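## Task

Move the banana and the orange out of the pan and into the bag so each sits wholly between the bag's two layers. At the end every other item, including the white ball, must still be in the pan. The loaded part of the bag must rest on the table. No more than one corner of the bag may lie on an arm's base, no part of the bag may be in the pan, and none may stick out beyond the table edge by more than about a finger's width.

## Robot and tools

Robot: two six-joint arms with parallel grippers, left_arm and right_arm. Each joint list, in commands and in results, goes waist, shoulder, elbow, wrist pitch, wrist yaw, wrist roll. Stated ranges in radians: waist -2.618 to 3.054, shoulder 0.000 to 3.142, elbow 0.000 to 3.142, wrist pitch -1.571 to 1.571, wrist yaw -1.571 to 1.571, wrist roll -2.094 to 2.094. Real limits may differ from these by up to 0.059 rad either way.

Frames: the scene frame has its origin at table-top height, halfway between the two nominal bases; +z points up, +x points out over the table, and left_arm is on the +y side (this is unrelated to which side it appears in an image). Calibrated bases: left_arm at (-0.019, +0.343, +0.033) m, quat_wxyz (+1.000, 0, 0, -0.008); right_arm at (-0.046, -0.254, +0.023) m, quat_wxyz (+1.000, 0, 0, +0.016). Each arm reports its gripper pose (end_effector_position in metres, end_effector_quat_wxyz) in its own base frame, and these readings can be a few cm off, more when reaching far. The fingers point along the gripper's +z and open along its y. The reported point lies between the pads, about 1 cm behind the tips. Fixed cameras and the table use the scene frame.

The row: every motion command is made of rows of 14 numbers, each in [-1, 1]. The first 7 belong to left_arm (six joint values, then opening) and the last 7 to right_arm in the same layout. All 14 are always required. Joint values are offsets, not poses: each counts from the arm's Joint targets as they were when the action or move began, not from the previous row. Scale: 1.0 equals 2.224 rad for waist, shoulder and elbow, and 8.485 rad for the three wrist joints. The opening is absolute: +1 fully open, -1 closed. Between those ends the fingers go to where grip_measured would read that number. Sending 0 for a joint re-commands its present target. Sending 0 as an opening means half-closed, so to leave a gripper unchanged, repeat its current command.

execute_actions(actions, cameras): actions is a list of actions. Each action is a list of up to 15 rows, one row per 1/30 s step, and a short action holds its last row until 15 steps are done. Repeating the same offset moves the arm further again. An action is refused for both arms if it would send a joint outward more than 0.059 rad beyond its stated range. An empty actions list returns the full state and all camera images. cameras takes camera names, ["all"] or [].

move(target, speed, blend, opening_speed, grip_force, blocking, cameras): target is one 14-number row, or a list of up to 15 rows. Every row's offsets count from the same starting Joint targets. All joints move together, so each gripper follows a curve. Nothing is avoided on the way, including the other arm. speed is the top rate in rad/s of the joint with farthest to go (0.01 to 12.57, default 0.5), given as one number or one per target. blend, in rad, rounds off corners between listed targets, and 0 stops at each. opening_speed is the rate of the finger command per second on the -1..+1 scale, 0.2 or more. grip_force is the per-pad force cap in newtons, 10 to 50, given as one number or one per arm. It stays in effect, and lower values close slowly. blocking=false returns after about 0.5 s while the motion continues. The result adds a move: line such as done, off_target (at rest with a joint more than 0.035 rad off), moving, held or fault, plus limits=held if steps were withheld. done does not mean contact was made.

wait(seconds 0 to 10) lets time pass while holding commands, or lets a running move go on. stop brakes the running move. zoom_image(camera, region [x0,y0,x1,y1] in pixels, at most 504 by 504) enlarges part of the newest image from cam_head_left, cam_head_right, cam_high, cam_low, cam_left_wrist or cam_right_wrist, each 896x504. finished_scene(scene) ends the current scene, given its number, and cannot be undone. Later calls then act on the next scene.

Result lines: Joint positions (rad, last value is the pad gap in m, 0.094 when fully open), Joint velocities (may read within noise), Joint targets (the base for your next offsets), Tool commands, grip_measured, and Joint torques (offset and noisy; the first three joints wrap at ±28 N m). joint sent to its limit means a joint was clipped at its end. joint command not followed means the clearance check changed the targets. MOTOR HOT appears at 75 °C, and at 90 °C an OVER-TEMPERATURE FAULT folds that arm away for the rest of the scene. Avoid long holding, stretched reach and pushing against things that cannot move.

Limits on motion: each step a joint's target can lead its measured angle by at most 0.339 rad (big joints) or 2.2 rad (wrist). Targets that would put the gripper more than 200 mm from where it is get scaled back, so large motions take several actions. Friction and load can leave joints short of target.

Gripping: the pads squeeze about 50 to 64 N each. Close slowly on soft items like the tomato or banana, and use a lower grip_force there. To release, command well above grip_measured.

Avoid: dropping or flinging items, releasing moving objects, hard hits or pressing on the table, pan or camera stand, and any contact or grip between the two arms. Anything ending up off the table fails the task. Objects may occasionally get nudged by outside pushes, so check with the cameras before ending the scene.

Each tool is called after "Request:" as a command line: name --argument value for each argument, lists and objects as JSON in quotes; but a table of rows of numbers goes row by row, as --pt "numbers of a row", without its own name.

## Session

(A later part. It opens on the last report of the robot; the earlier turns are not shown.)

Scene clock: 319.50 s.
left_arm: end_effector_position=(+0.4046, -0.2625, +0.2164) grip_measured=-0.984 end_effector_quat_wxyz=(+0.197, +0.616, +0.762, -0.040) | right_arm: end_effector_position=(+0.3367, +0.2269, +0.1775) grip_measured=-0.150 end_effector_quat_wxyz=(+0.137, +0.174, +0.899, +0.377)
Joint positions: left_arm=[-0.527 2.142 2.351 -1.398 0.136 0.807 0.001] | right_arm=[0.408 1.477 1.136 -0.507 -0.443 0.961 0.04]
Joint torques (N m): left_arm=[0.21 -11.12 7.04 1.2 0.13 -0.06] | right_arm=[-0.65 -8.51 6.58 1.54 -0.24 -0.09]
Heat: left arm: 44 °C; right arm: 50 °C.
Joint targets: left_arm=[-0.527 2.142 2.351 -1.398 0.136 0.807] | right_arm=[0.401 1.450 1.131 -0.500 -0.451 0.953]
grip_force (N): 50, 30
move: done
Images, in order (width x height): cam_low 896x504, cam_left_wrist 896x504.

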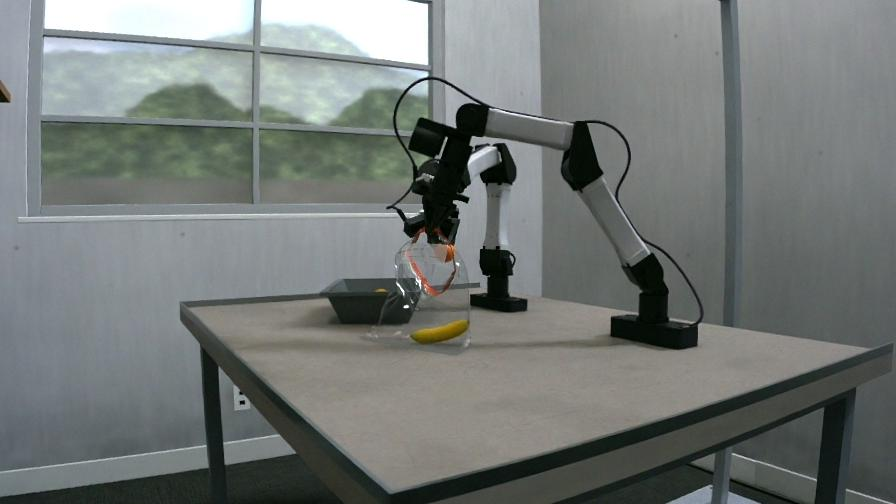

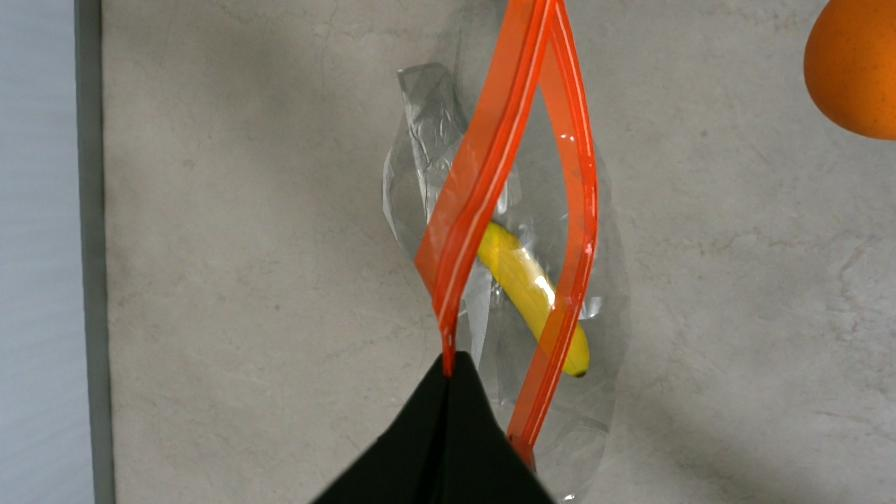

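Request:
move --pt "0.0870 -0.1702 -0.4090 0.1183 0.0721 -0.0073 -1 0 0 0 0 0 0 -0.15" --speed 0.3 --cameras '["cam_low","cam_left_wrist","cam_right_wrist"]'

Request:
zoom_image --camera "cam_low" --region '[360, 210, 500, 360]'

Scene clock: 324.50 s.
left_arm: end_effector_position=(+0.4131, -0.2691, +0.2055) grip_measured=-0.984 end_effector_quat_wxyz=(+0.432, +0.568, +0.657, -0.243) | right_arm: end_effector_position=(+0.3367, +0.2269, +0.1775) grip_measured=-0.148 end_effector_quat_wxyz=(+0.137, +0.174, +0.899, +0.377)
Joint positions: left_arm=[-0.34 1.797 1.452 -0.405 0.73 0.757 0.001] | right_arm=[0.408 1.477 1.136 -0.507 -0.443 0.961 0.04]
Joint torques (N m): left_arm=[0.75 -11.92 7.16 1.94 0.47 -0.16] | right_arm=[-0.65 -8.54 6.72 1.53 -0.24 -0.09]
Heat: left arm: 46 °C; right arm: 49 °C.
Joint targets: left_arm=[-0.333 1.764 1.441 -0.395 0.748 0.746] | right_arm=[0.401 1.450 1.131 -0.500 -0.451 0.953]
grip_force (N): 50, 30
move: done
Images, in order (width x height): cam_low 896x504, cam_left_wrist 896x504, cam_right_wrist 896x504.

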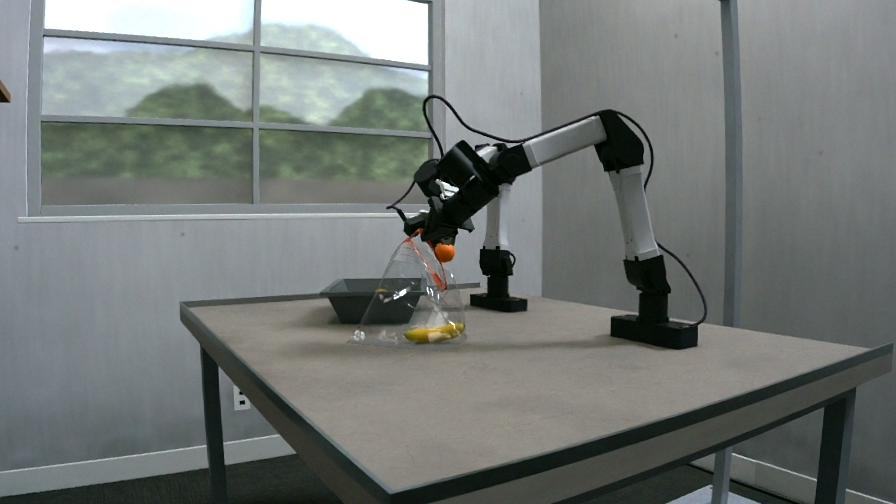

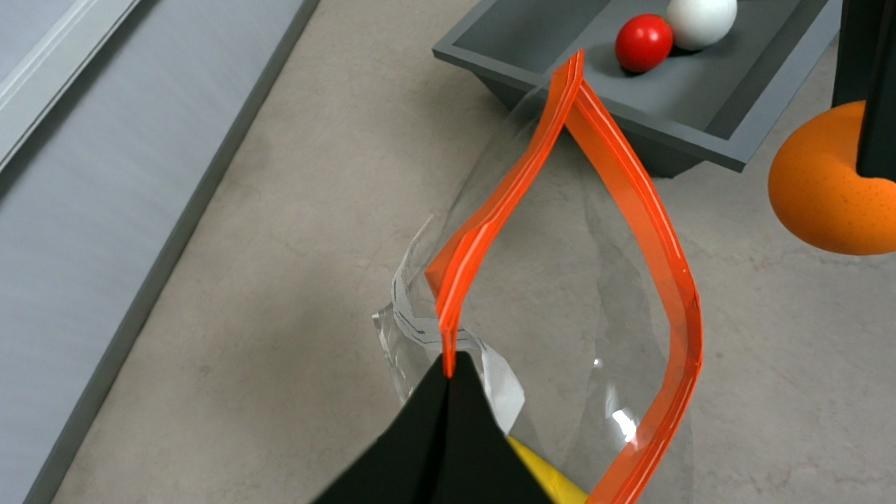

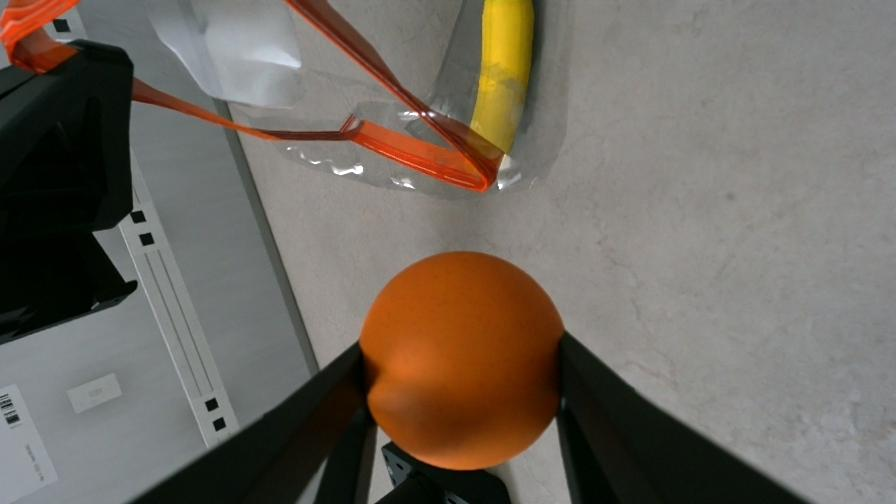

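Scaled by 3.360 from the camera's 896x504 image, which has a finer 1280x720 frame.

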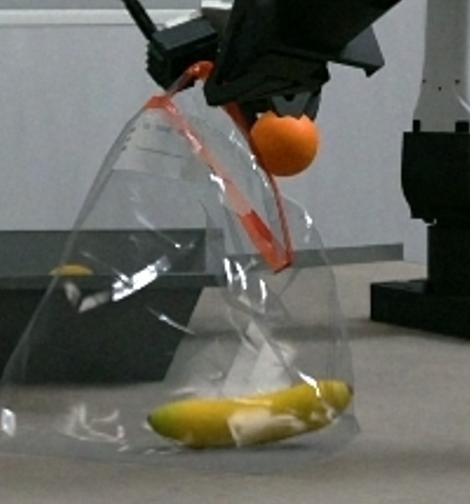

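Request:
move --pt "0 0 0 0 0 0 -1 0.0814 -0.0094 0.0011 0.0065 0.0532 -0.0416 -0.15" --pt "0 0 0 0 0 0 -1 0.0697 0.0859 0.0445 0.0202 0.0532 -0.0416 -0.15" --speed '[0.4,0.25]' --blend 0.01 --cameras '["cam_low","cam_left_wrist","cam_right_wrist"]'

Request:
zoom_image --camera "cam_low" --region '[360, 210, 500, 360]'

Scene clock: 328.93 s.
left_arm: end_effector_position=(+0.4131, -0.2691, +0.2057) grip_measured=-0.984 end_effector_quat_wxyz=(+0.433, +0.568, +0.657, -0.243) | right_arm: end_effector_position=(+0.3875, +0.2466, +0.1528) grip_measured=-0.147 end_effector_quat_wxyz=(+0.317, +0.019, +0.924, +0.215)
Joint positions: left_arm=[-0.34 1.797 1.452 -0.405 0.73 0.757 0.001] | right_arm=[0.563 1.633 1.198 -0.35 -0.009 0.608 0.04]
Joint torques (N m): left_arm=[0.7 -11.88 7.19 1.92 0.47 -0.15] | right_arm=[-0.65 -6.89 10.25 1.82 0.09 -0.07]
Heat: left arm: 48 °C; right arm: 48 °C.
Joint targets: left_arm=[-0.333 1.764 1.441 -0.395 0.747 0.746] | right_arm=[0.556 1.642 1.230 -0.329 0.001 0.600]
grip_force (N): 50, 30
move: done
Images, in order (width x height): cam_low 896x504, cam_left_wrist 896x504, cam_right_wrist 896x504.

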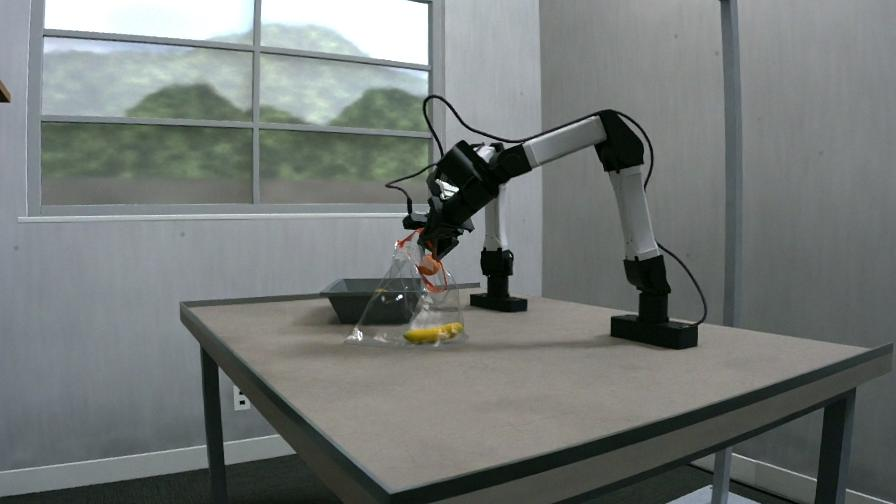

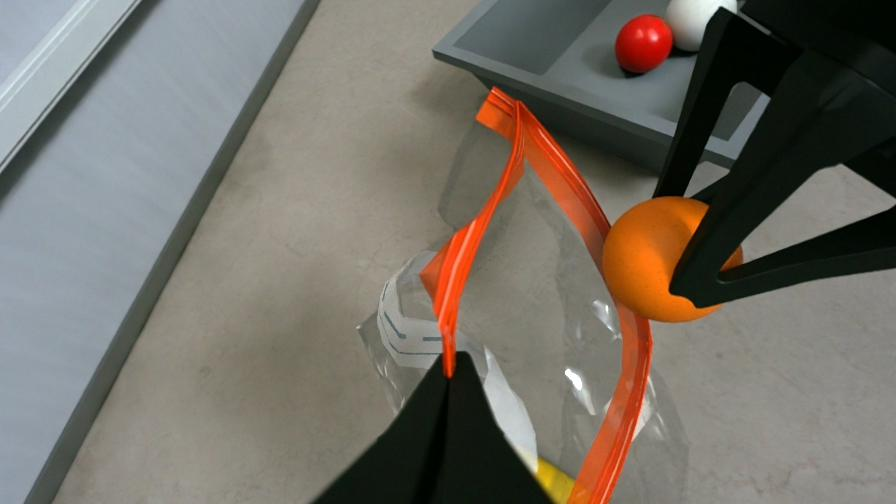

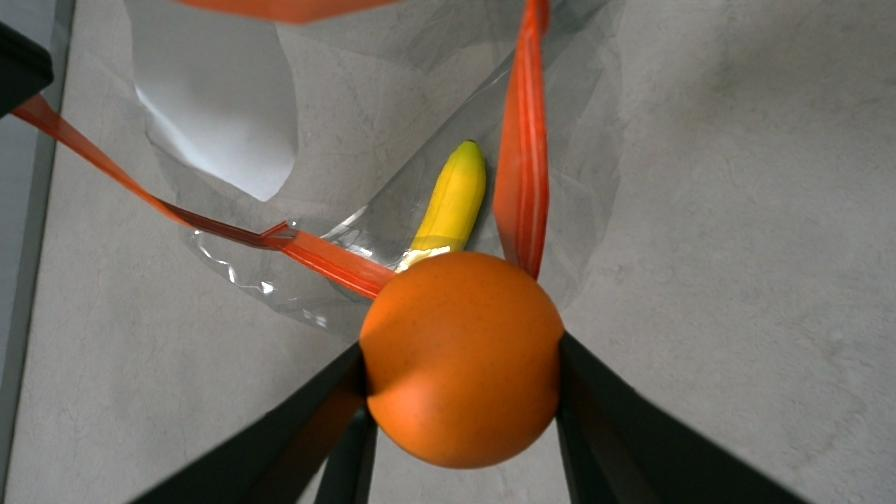

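Scaled by 3.360 from the camera's 896x504 image, which has a finer 1280x720 frame.

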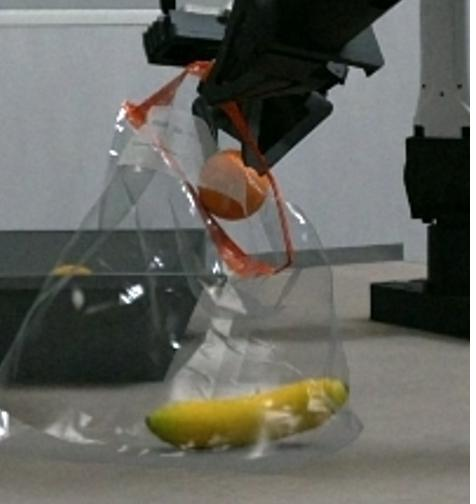

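Request:
move --pt "0 0 0 0 0 0 -1 0.0139 0.0123 0.0534 -0.0107 0 0 -0.15" --pt "0 0 0 0 0 0 -1 0 0.0747 0.0998 -0.0065 0 0 -0.15" --speed '[0.25,0.2]' --blend 0.01 --cameras '["cam_low","cam_left_wrist","cam_right_wrist"]'

Request:
zoom_image --camera "cam_low" --region '[360, 210, 500, 360]'

Scene clock: 331.53 s.
left_arm: end_effector_position=(+0.4131, -0.2691, +0.2057) grip_measured=-0.984 end_effector_quat_wxyz=(+0.433, +0.568, +0.657, -0.243) | right_arm: end_effector_position=(+0.4266, +0.2706, +0.1615) grip_measured=-0.150 end_effector_quat_wxyz=(+0.318, +0.019, +0.923, +0.216)
Joint positions: left_arm=[-0.34 1.797 1.452 -0.405 0.73 0.757 0.001] | right_arm=[0.562 1.797 1.42 -0.404 -0.009 0.608 0.04]
Joint torques (N m): left_arm=[0.73 -11.85 7.2 1.93 0.47 -0.15] | right_arm=[-0.59 -8.24 10.35 1.78 0.09 -0.08]
Heat: left arm: 49 °C; right arm: 47 °C.
Joint targets: left_arm=[-0.333 1.764 1.441 -0.395 0.747 0.746] | right_arm=[0.556 1.807 1.452 -0.384 0.001 0.600]
grip_force (N): 50, 30
move: done
Images, in order (width x height): cam_low 896x504, cam_left_wrist 896x504, cam_right_wrist 896x504.

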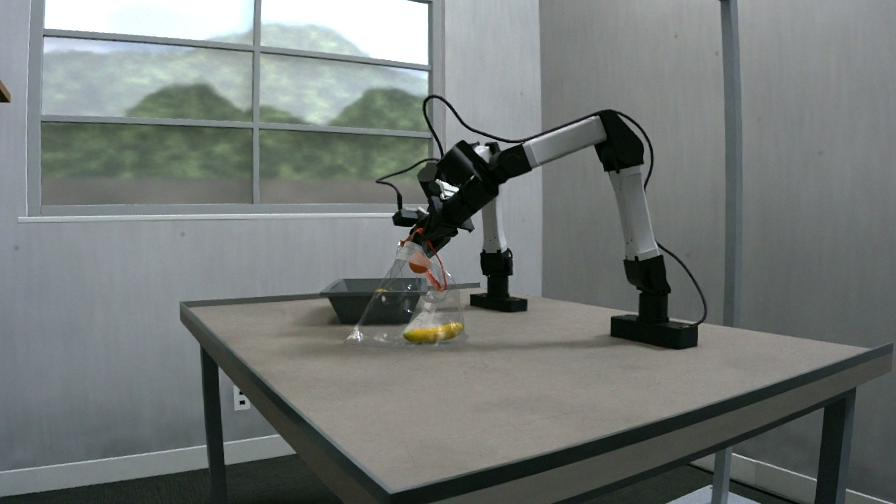

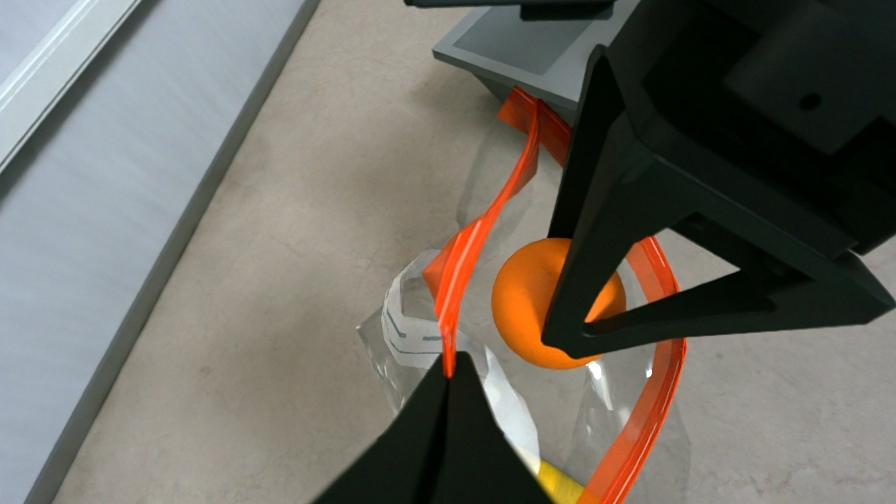

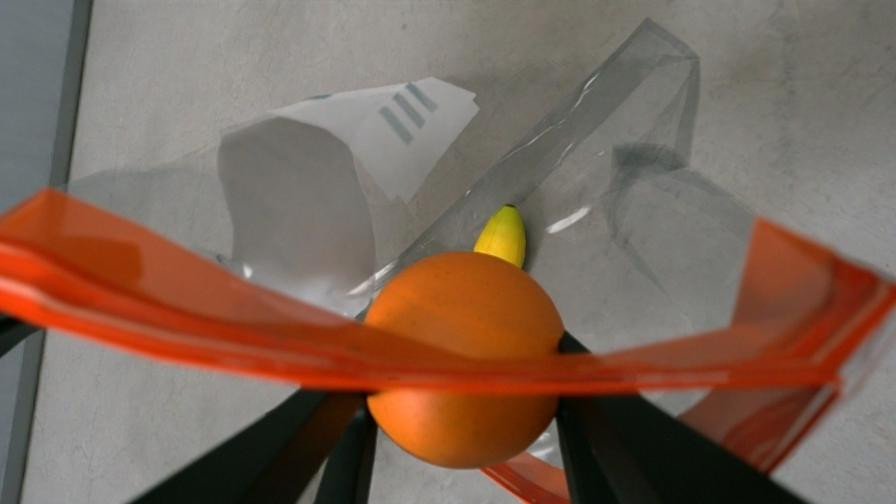

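Scaled by 3.360 from the camera's 896x504 image, which has a finer 1280x720 frame.

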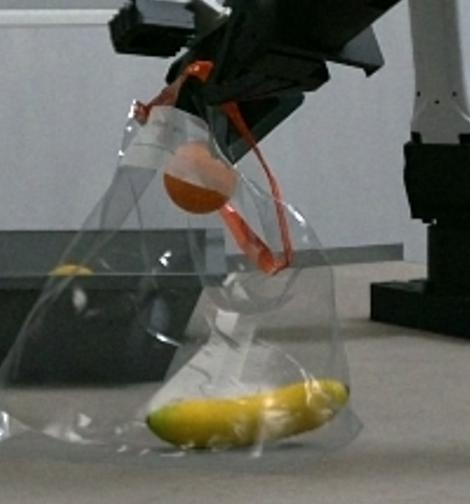

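Request:
move --pt "0 0 0 0 0 0 -1 -0.0067 0.0351 -0.0373 0.0189 0 0 -0.15" --pt "0 0 0 0 0 0 -1 -0.0094 0.063 -0.065 0.0335 0 0 -0.15" --speed 0.2 --blend 0.02 --cameras '["cam_low","cam_left_wrist","cam_right_wrist"]'

Request:
zoom_image --camera "cam_low" --region '[360, 210, 500, 360]'

Scene clock: 333.93 s.
left_arm: end_effector_position=(+0.4131, -0.2691, +0.2057) grip_measured=-0.984 end_effector_quat_wxyz=(+0.433, +0.568, +0.657, -0.243) | right_arm: end_effector_position=(+0.4528, +0.2747, +0.0955) grip_measured=-0.147 end_effector_quat_wxyz=(+0.333, +0.028, +0.916, +0.220)
Joint positions: left_arm=[-0.34 1.797 1.452 -0.405 0.73 0.757 0.001] | right_arm=[0.543 1.937 1.309 -0.121 -0.009 0.608 0.04]
Joint velocities: left_arm=[within noise] | right_arm=[0.002 -0.032 0.002 0.037 0.007 -0.022 0.009]
Joint torques (N m): left_arm=[0.73 -11.89 7.2 1.93 0.49 -0.16] | right_arm=[-0.65 -9.09 6.83 1.79 0.09 -0.07]
Heat: left arm: 49 °C; right arm: 47 °C.
Joint targets: left_arm=[-0.333 1.764 1.441 -0.395 0.747 0.745] | right_arm=[0.535 1.948 1.307 -0.100 0.001 0.600]
grip_force (N): 50, 30
move: done
Images, in order (width x height): cam_low 896x504, cam_left_wrist 896x504, cam_right_wrist 896x504.

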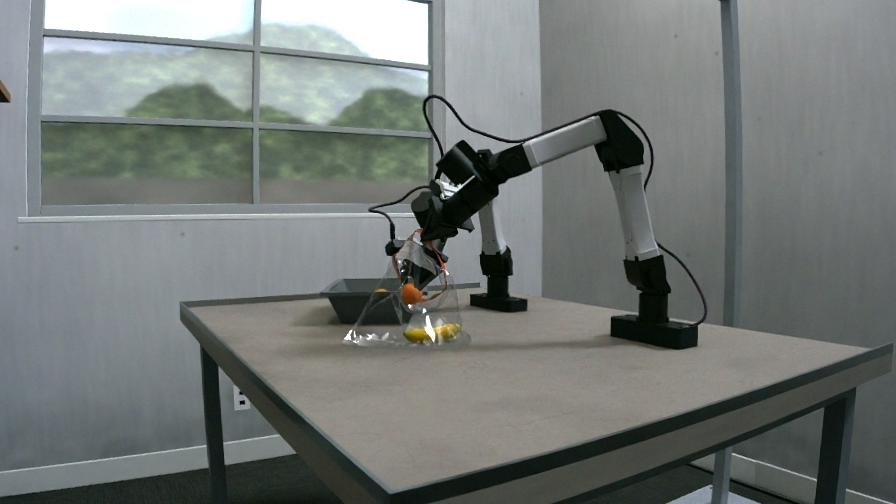

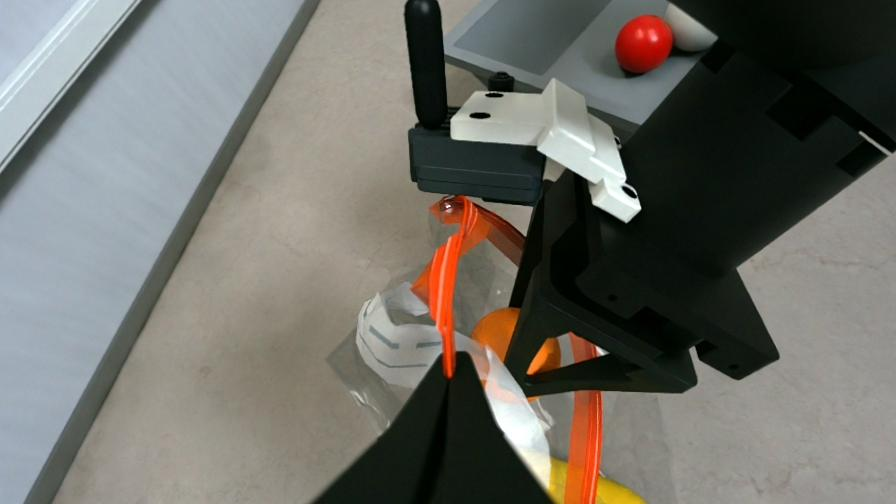

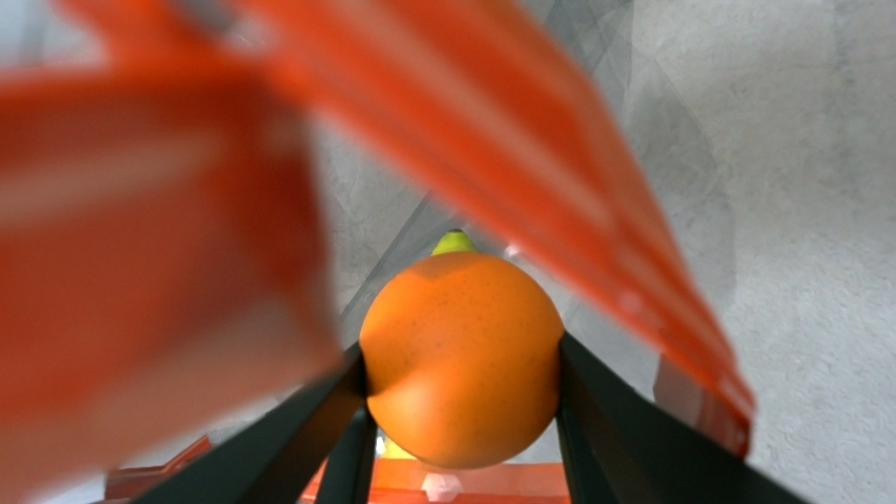

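Scaled by 3.360 from the camera's 896x504 image, which has a finer 1280x720 frame.

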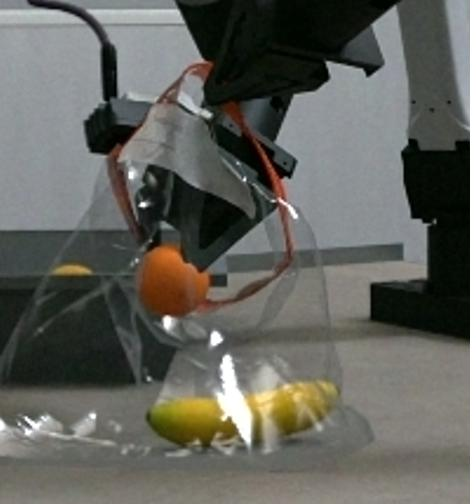

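Request:
move --pt "0 0 0 0 0 0 -1 -0.0054 0.0502 0.006 0.0117 0 0 -0.15" --speed 0.15 --cameras '["cam_low","cam_left_wrist","cam_right_wrist"]'

Request:
zoom_image --camera "cam_low" --region '[360, 210, 500, 360]'

Scene clock: 335.63 s.
left_arm: end_effector_position=(+0.4131, -0.2691, +0.2057) grip_measured=-0.984 end_effector_quat_wxyz=(+0.433, +0.568, +0.657, -0.243) | right_arm: end_effector_position=(+0.4673, +0.2762, +0.0570) grip_measured=-0.149 end_effector_quat_wxyz=(+0.331, +0.033, +0.918, +0.217)
Joint positions: left_arm=[-0.34 1.797 1.452 -0.405 0.73 0.757 0.001] | right_arm=[0.531 2.048 1.309 -0.019 -0.009 0.608 0.04]
Joint torques (N m): left_arm=[0.72 -11.85 7.17 1.93 0.48 -0.16] | right_arm=[-0.73 -9.57 7.84 1.77 0.08 -0.07]
Heat: left arm: 50 °C; right arm: 47 °C.
Joint targets: left_arm=[-0.333 1.764 1.441 -0.395 0.747 0.746] | right_arm=[0.523 2.059 1.321 0.000 0.001 0.600]
grip_force (N): 50, 30
move: done
Images, in order (width x height): cam_low 896x504, cam_left_wrist 896x504, cam_right_wrist 896x504.

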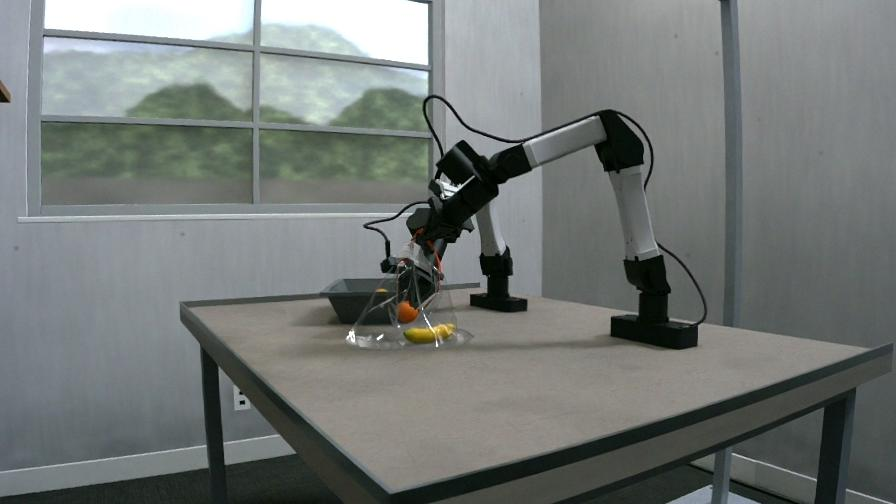

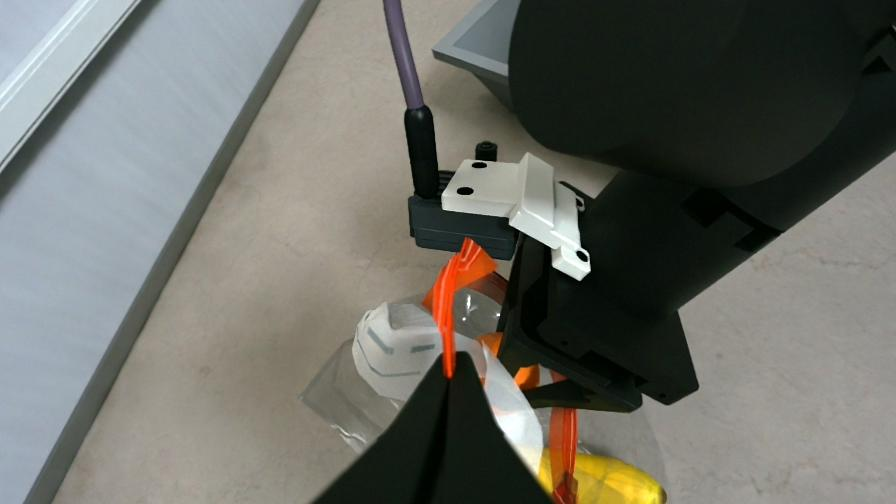

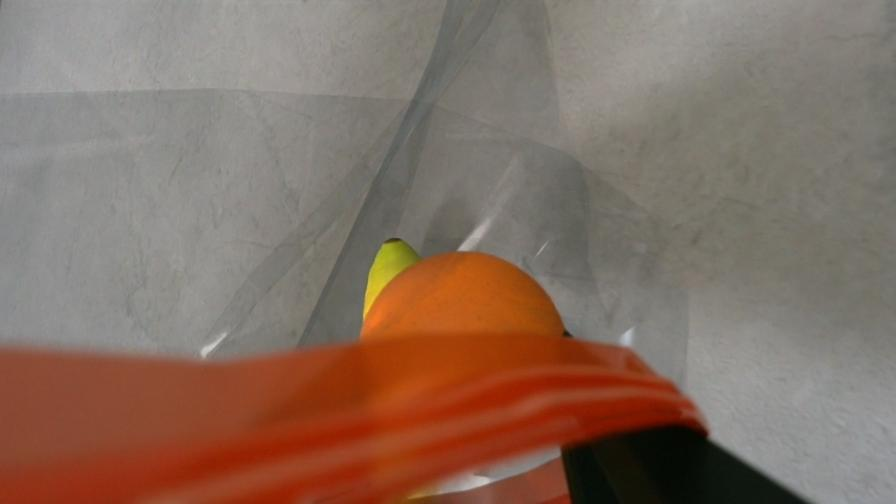

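Scaled by 3.360 from the camera's 896x504 image, which has a finer 1280x720 frame.

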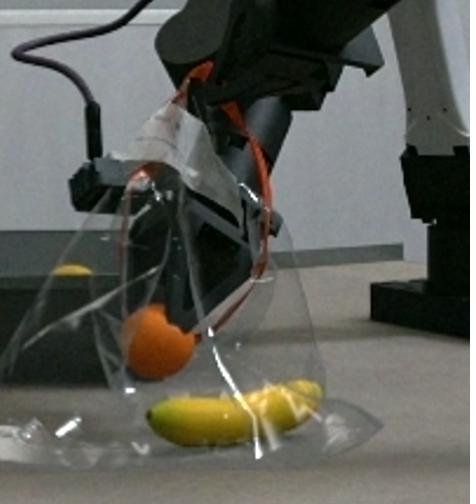

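Request:
move --pt "0 0 0 0 0 0 -1 0 0 0 0 0 0 0.15" --opening_speed 0.2 --cameras '["cam_low","cam_left_wrist","cam_right_wrist"]'

Request:
zoom_image --camera "cam_low" --region '[360, 210, 500, 360]'

Scene clock: 337.77 s.
left_arm: end_effector_position=(+0.4131, -0.2691, +0.2057) grip_measured=-0.984 end_effector_quat_wxyz=(+0.433, +0.568, +0.657, -0.243) | right_arm: end_effector_position=(+0.4677, +0.2765, +0.0575) grip_measured=+0.149 end_effector_quat_wxyz=(+0.332, +0.033, +0.917, +0.217)
Joint positions: left_arm=[-0.34 1.797 1.452 -0.405 0.73 0.757 0.001] | right_arm=[0.531 2.048 1.309 -0.016 -0.009 0.608 0.054]
Joint torques (N m): left_arm=[0.73 -11.9 7.19 1.92 0.48 -0.15] | right_arm=[-0.75 -9.58 7.82 1.74 0.08 -0.07]
Heat: left arm: 50 °C; right arm: 47 °C.
Joint targets: left_arm=[-0.333 1.764 1.441 -0.395 0.747 0.746] | right_arm=[0.523 2.059 1.321 0.000 0.001 0.600]
grip_force (N): 50, 30
move: done
Images, in order (width x height): cam_low 896x504, cam_left_wrist 896x504, cam_right_wrist 896x504.

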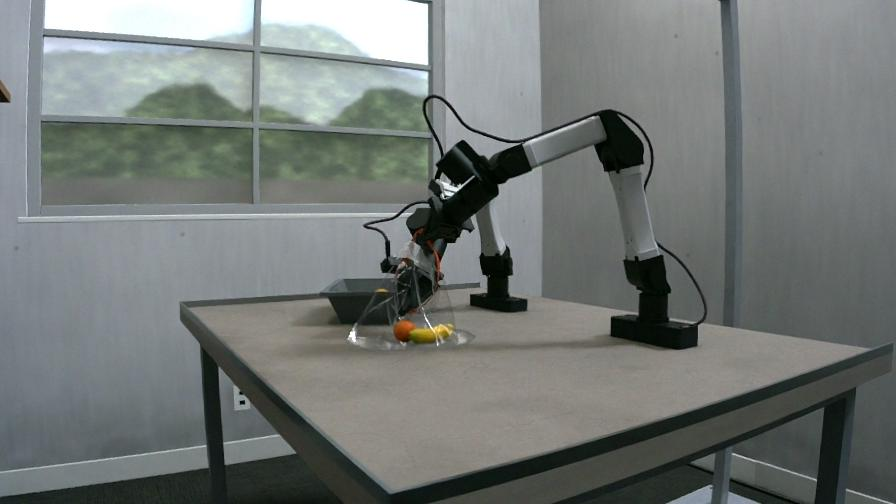

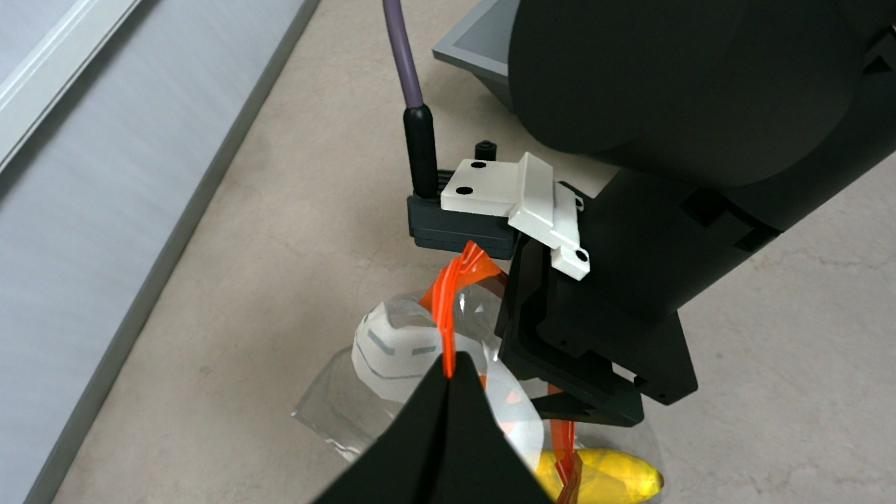

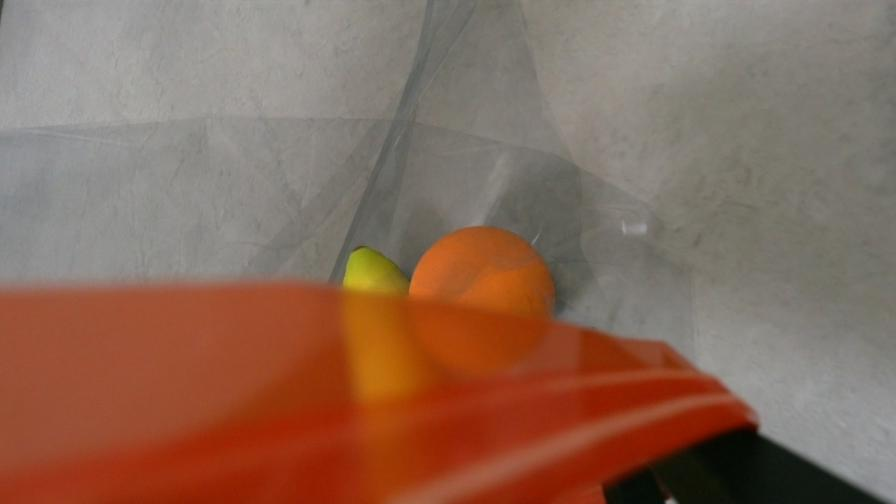

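Scaled by 3.360 from the camera's 896x504 image, which has a finer 1280x720 frame.

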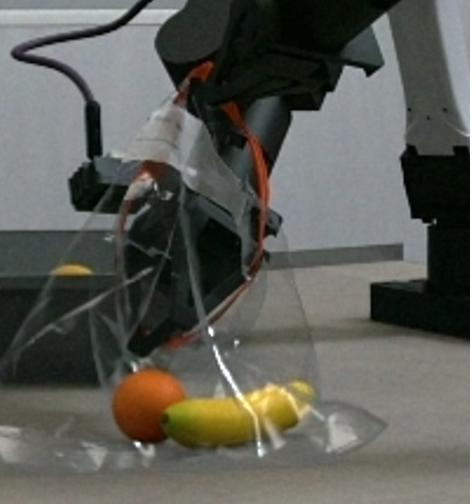

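Request:
move --pt "0 0 0 0 0 0 -1 0.0054 -0.0504 -0.0061 -0.0118 0 0 -0.3" --pt "0 0 0 0 0 0 -1 0.0081 -0.0782 0.0216 -0.0264 0 0 -0.3" --pt "0 0 0 0 0 0 -1 0.0146 -0.1129 0.0589 -0.0453 0 0 -0.3" --pt "0 0 0 0 0 0 -1 0.0288 -0.1752 0.0126 -0.0494 0 0 -0.3" --pt "0 0 0 0 0 0 -1 0.0225 -0.2923 -0.1124 -0.0495 0 0 -0.3" --speed '[0.2,0.2,0.25,0.3,0.4]' --blend 0.03 --opening_speed 0.5 --cameras '["cam_low","cam_left_wrist","cam_right_wrist"]'

Request:
zoom_image --camera "cam_low" --region '[360, 210, 500, 360]'

Scene clock: 341.53 s.
left_arm: end_effector_position=(+0.4131, -0.2692, +0.2057) grip_measured=-0.984 end_effector_quat_wxyz=(+0.433, +0.568, +0.657, -0.243) | right_arm: end_effector_position=(+0.3414, +0.2256, +0.1674) grip_measured=-0.299 end_effector_quat_wxyz=(+0.312, +0.011, +0.925, +0.215)
Joint positions: left_arm=[-0.34 1.797 1.452 -0.405 0.731 0.757 0.001] | right_arm=[0.58 1.438 1.074 -0.43 -0.009 0.608 0.033]
Joint torques (N m): left_arm=[0.72 -11.88 7.2 1.92 0.48 -0.16] | right_arm=[-0.65 -8.28 7.02 1.6 0.08 -0.07]
Heat: left arm: 51 °C; right arm: 48 °C.
Joint targets: left_arm=[-0.333 1.764 1.441 -0.395 0.748 0.746] | right_arm=[0.573 1.409 1.070 -0.420 0.001 0.600]
grip_force (N): 50, 30
move: done
Images, in order (width x height): cam_low 896x504, cam_left_wrist 896x504, cam_right_wrist 896x504.

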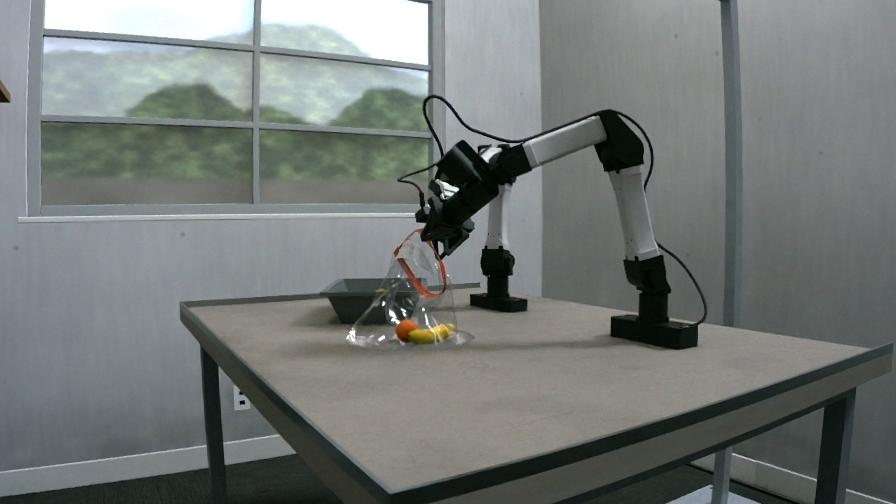

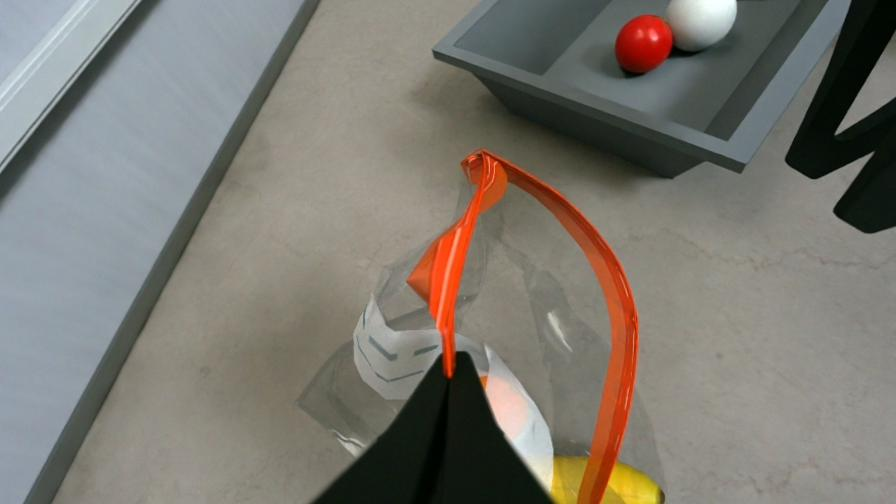

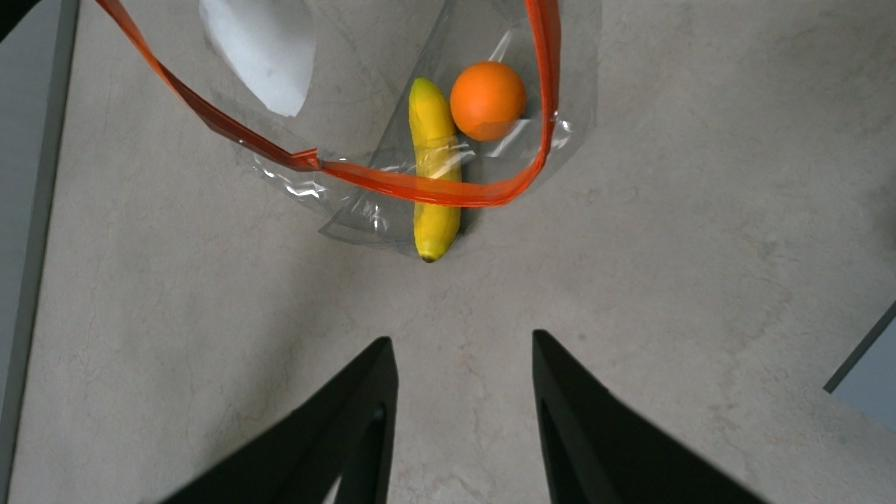

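Scaled by 3.360 from the camera's 896x504 image, which has a finer 1280x720 frame.

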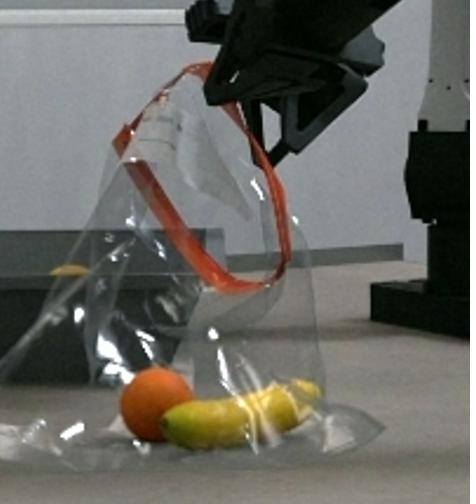

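Request:
move --pt "0 0 0 0 0 0 -1 -0.2576 -0.184 -0.0764 -0.033 0 -0.07 -0.3" --pt "-0.1178 0.0632 0.1871 -0.0881 -0.0705 -0.0008 -1 -0.2576 -0.184 -0.0764 -0.033 0 -0.07 -0.3" --pt "-0.1628 -0.0364 -0.0252 -0.0586 -0.0705 -0.0126 -1 -0.2576 -0.184 -0.0764 -0.033 0 -0.07 -0.3" --speed '[0.6,0.3,0.2]' --blend 0.03 --cameras '["cam_low","cam_left_wrist","cam_head_left","cam_high"]'

Request:
zoom_image --camera "cam_low" --region '[360, 210, 520, 370]'

Scene clock: 349.50 s.
left_arm: end_effector_position=(+0.2857, -0.2724, +0.1254) grip_measured=-0.984 end_effector_quat_wxyz=(+0.174, +0.620, +0.760, -0.085) | right_arm: end_effector_position=(+0.3009, +0.0030, +0.1910) grip_measured=-0.299 end_effector_quat_wxyz=(+0.371, +0.002, +0.929, +0.006)
Joint positions: left_arm=[-0.689 1.712 1.396 -0.901 0.166 0.65 0.001] | right_arm=[0.007 1.011 0.904 -0.703 -0.004 0.013 0.033]
Joint torques (N m): left_arm=[-0.29 -10.28 6.61 1.28 -0.02 -0.14] | right_arm=[-0.64 -3.4 6.94 1.58 0.02 -0.05]
Heat: left arm: 51 °C; right arm: 46 °C.
Joint targets: left_arm=[-0.695 1.683 1.385 -0.892 0.150 0.639] | right_arm=[0.001 1.000 0.901 -0.700 0.001 0.005]
grip_force (N): 50, 30
move: done
Images, in order (width x height): cam_head_left 896x504, cam_high 896x504, cam_low 896x504, cam_left_wrist 896x504.

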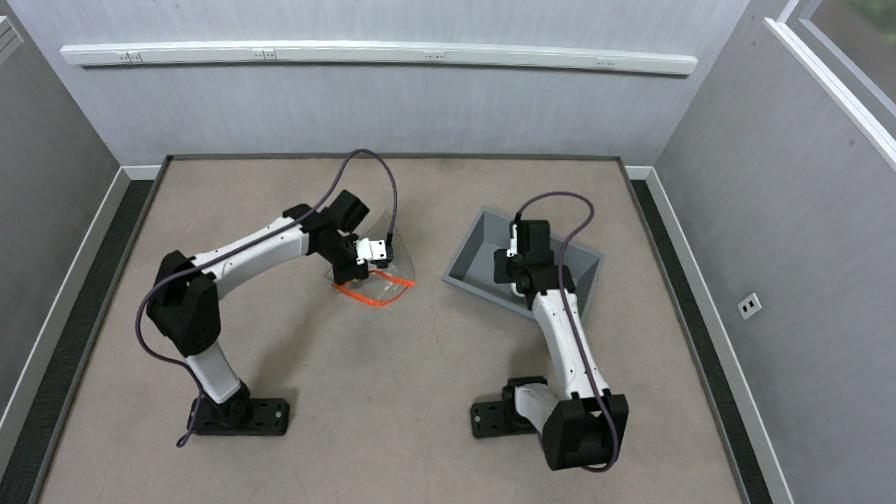

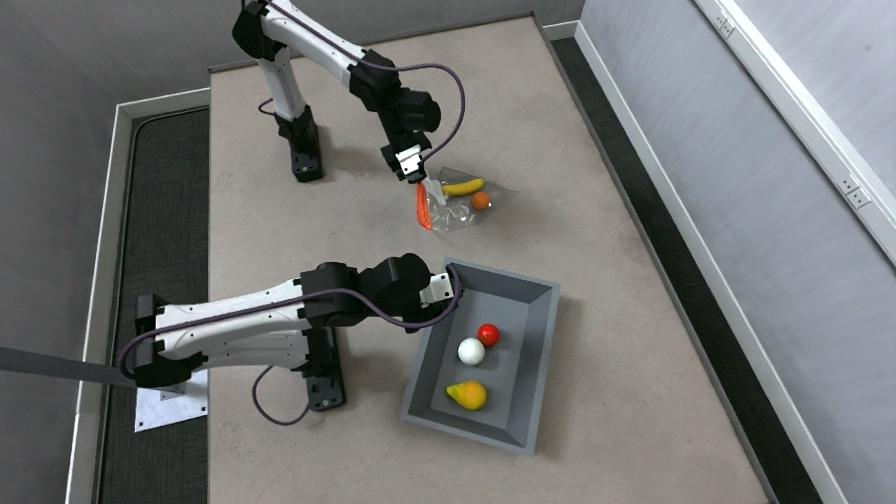

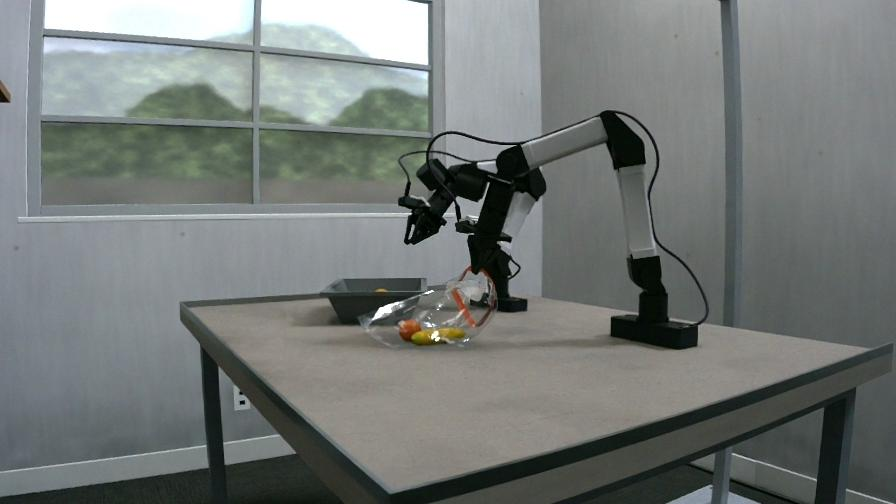

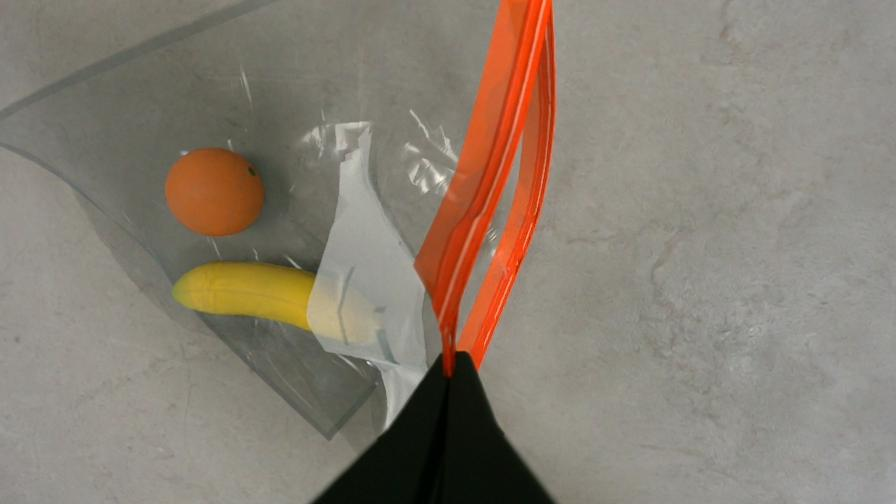

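Scaled by 3.150 from the camera's 896x504 image, which has a finer 1280x720 frame.

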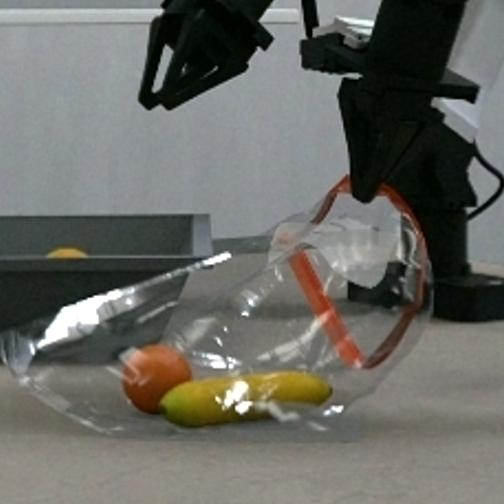

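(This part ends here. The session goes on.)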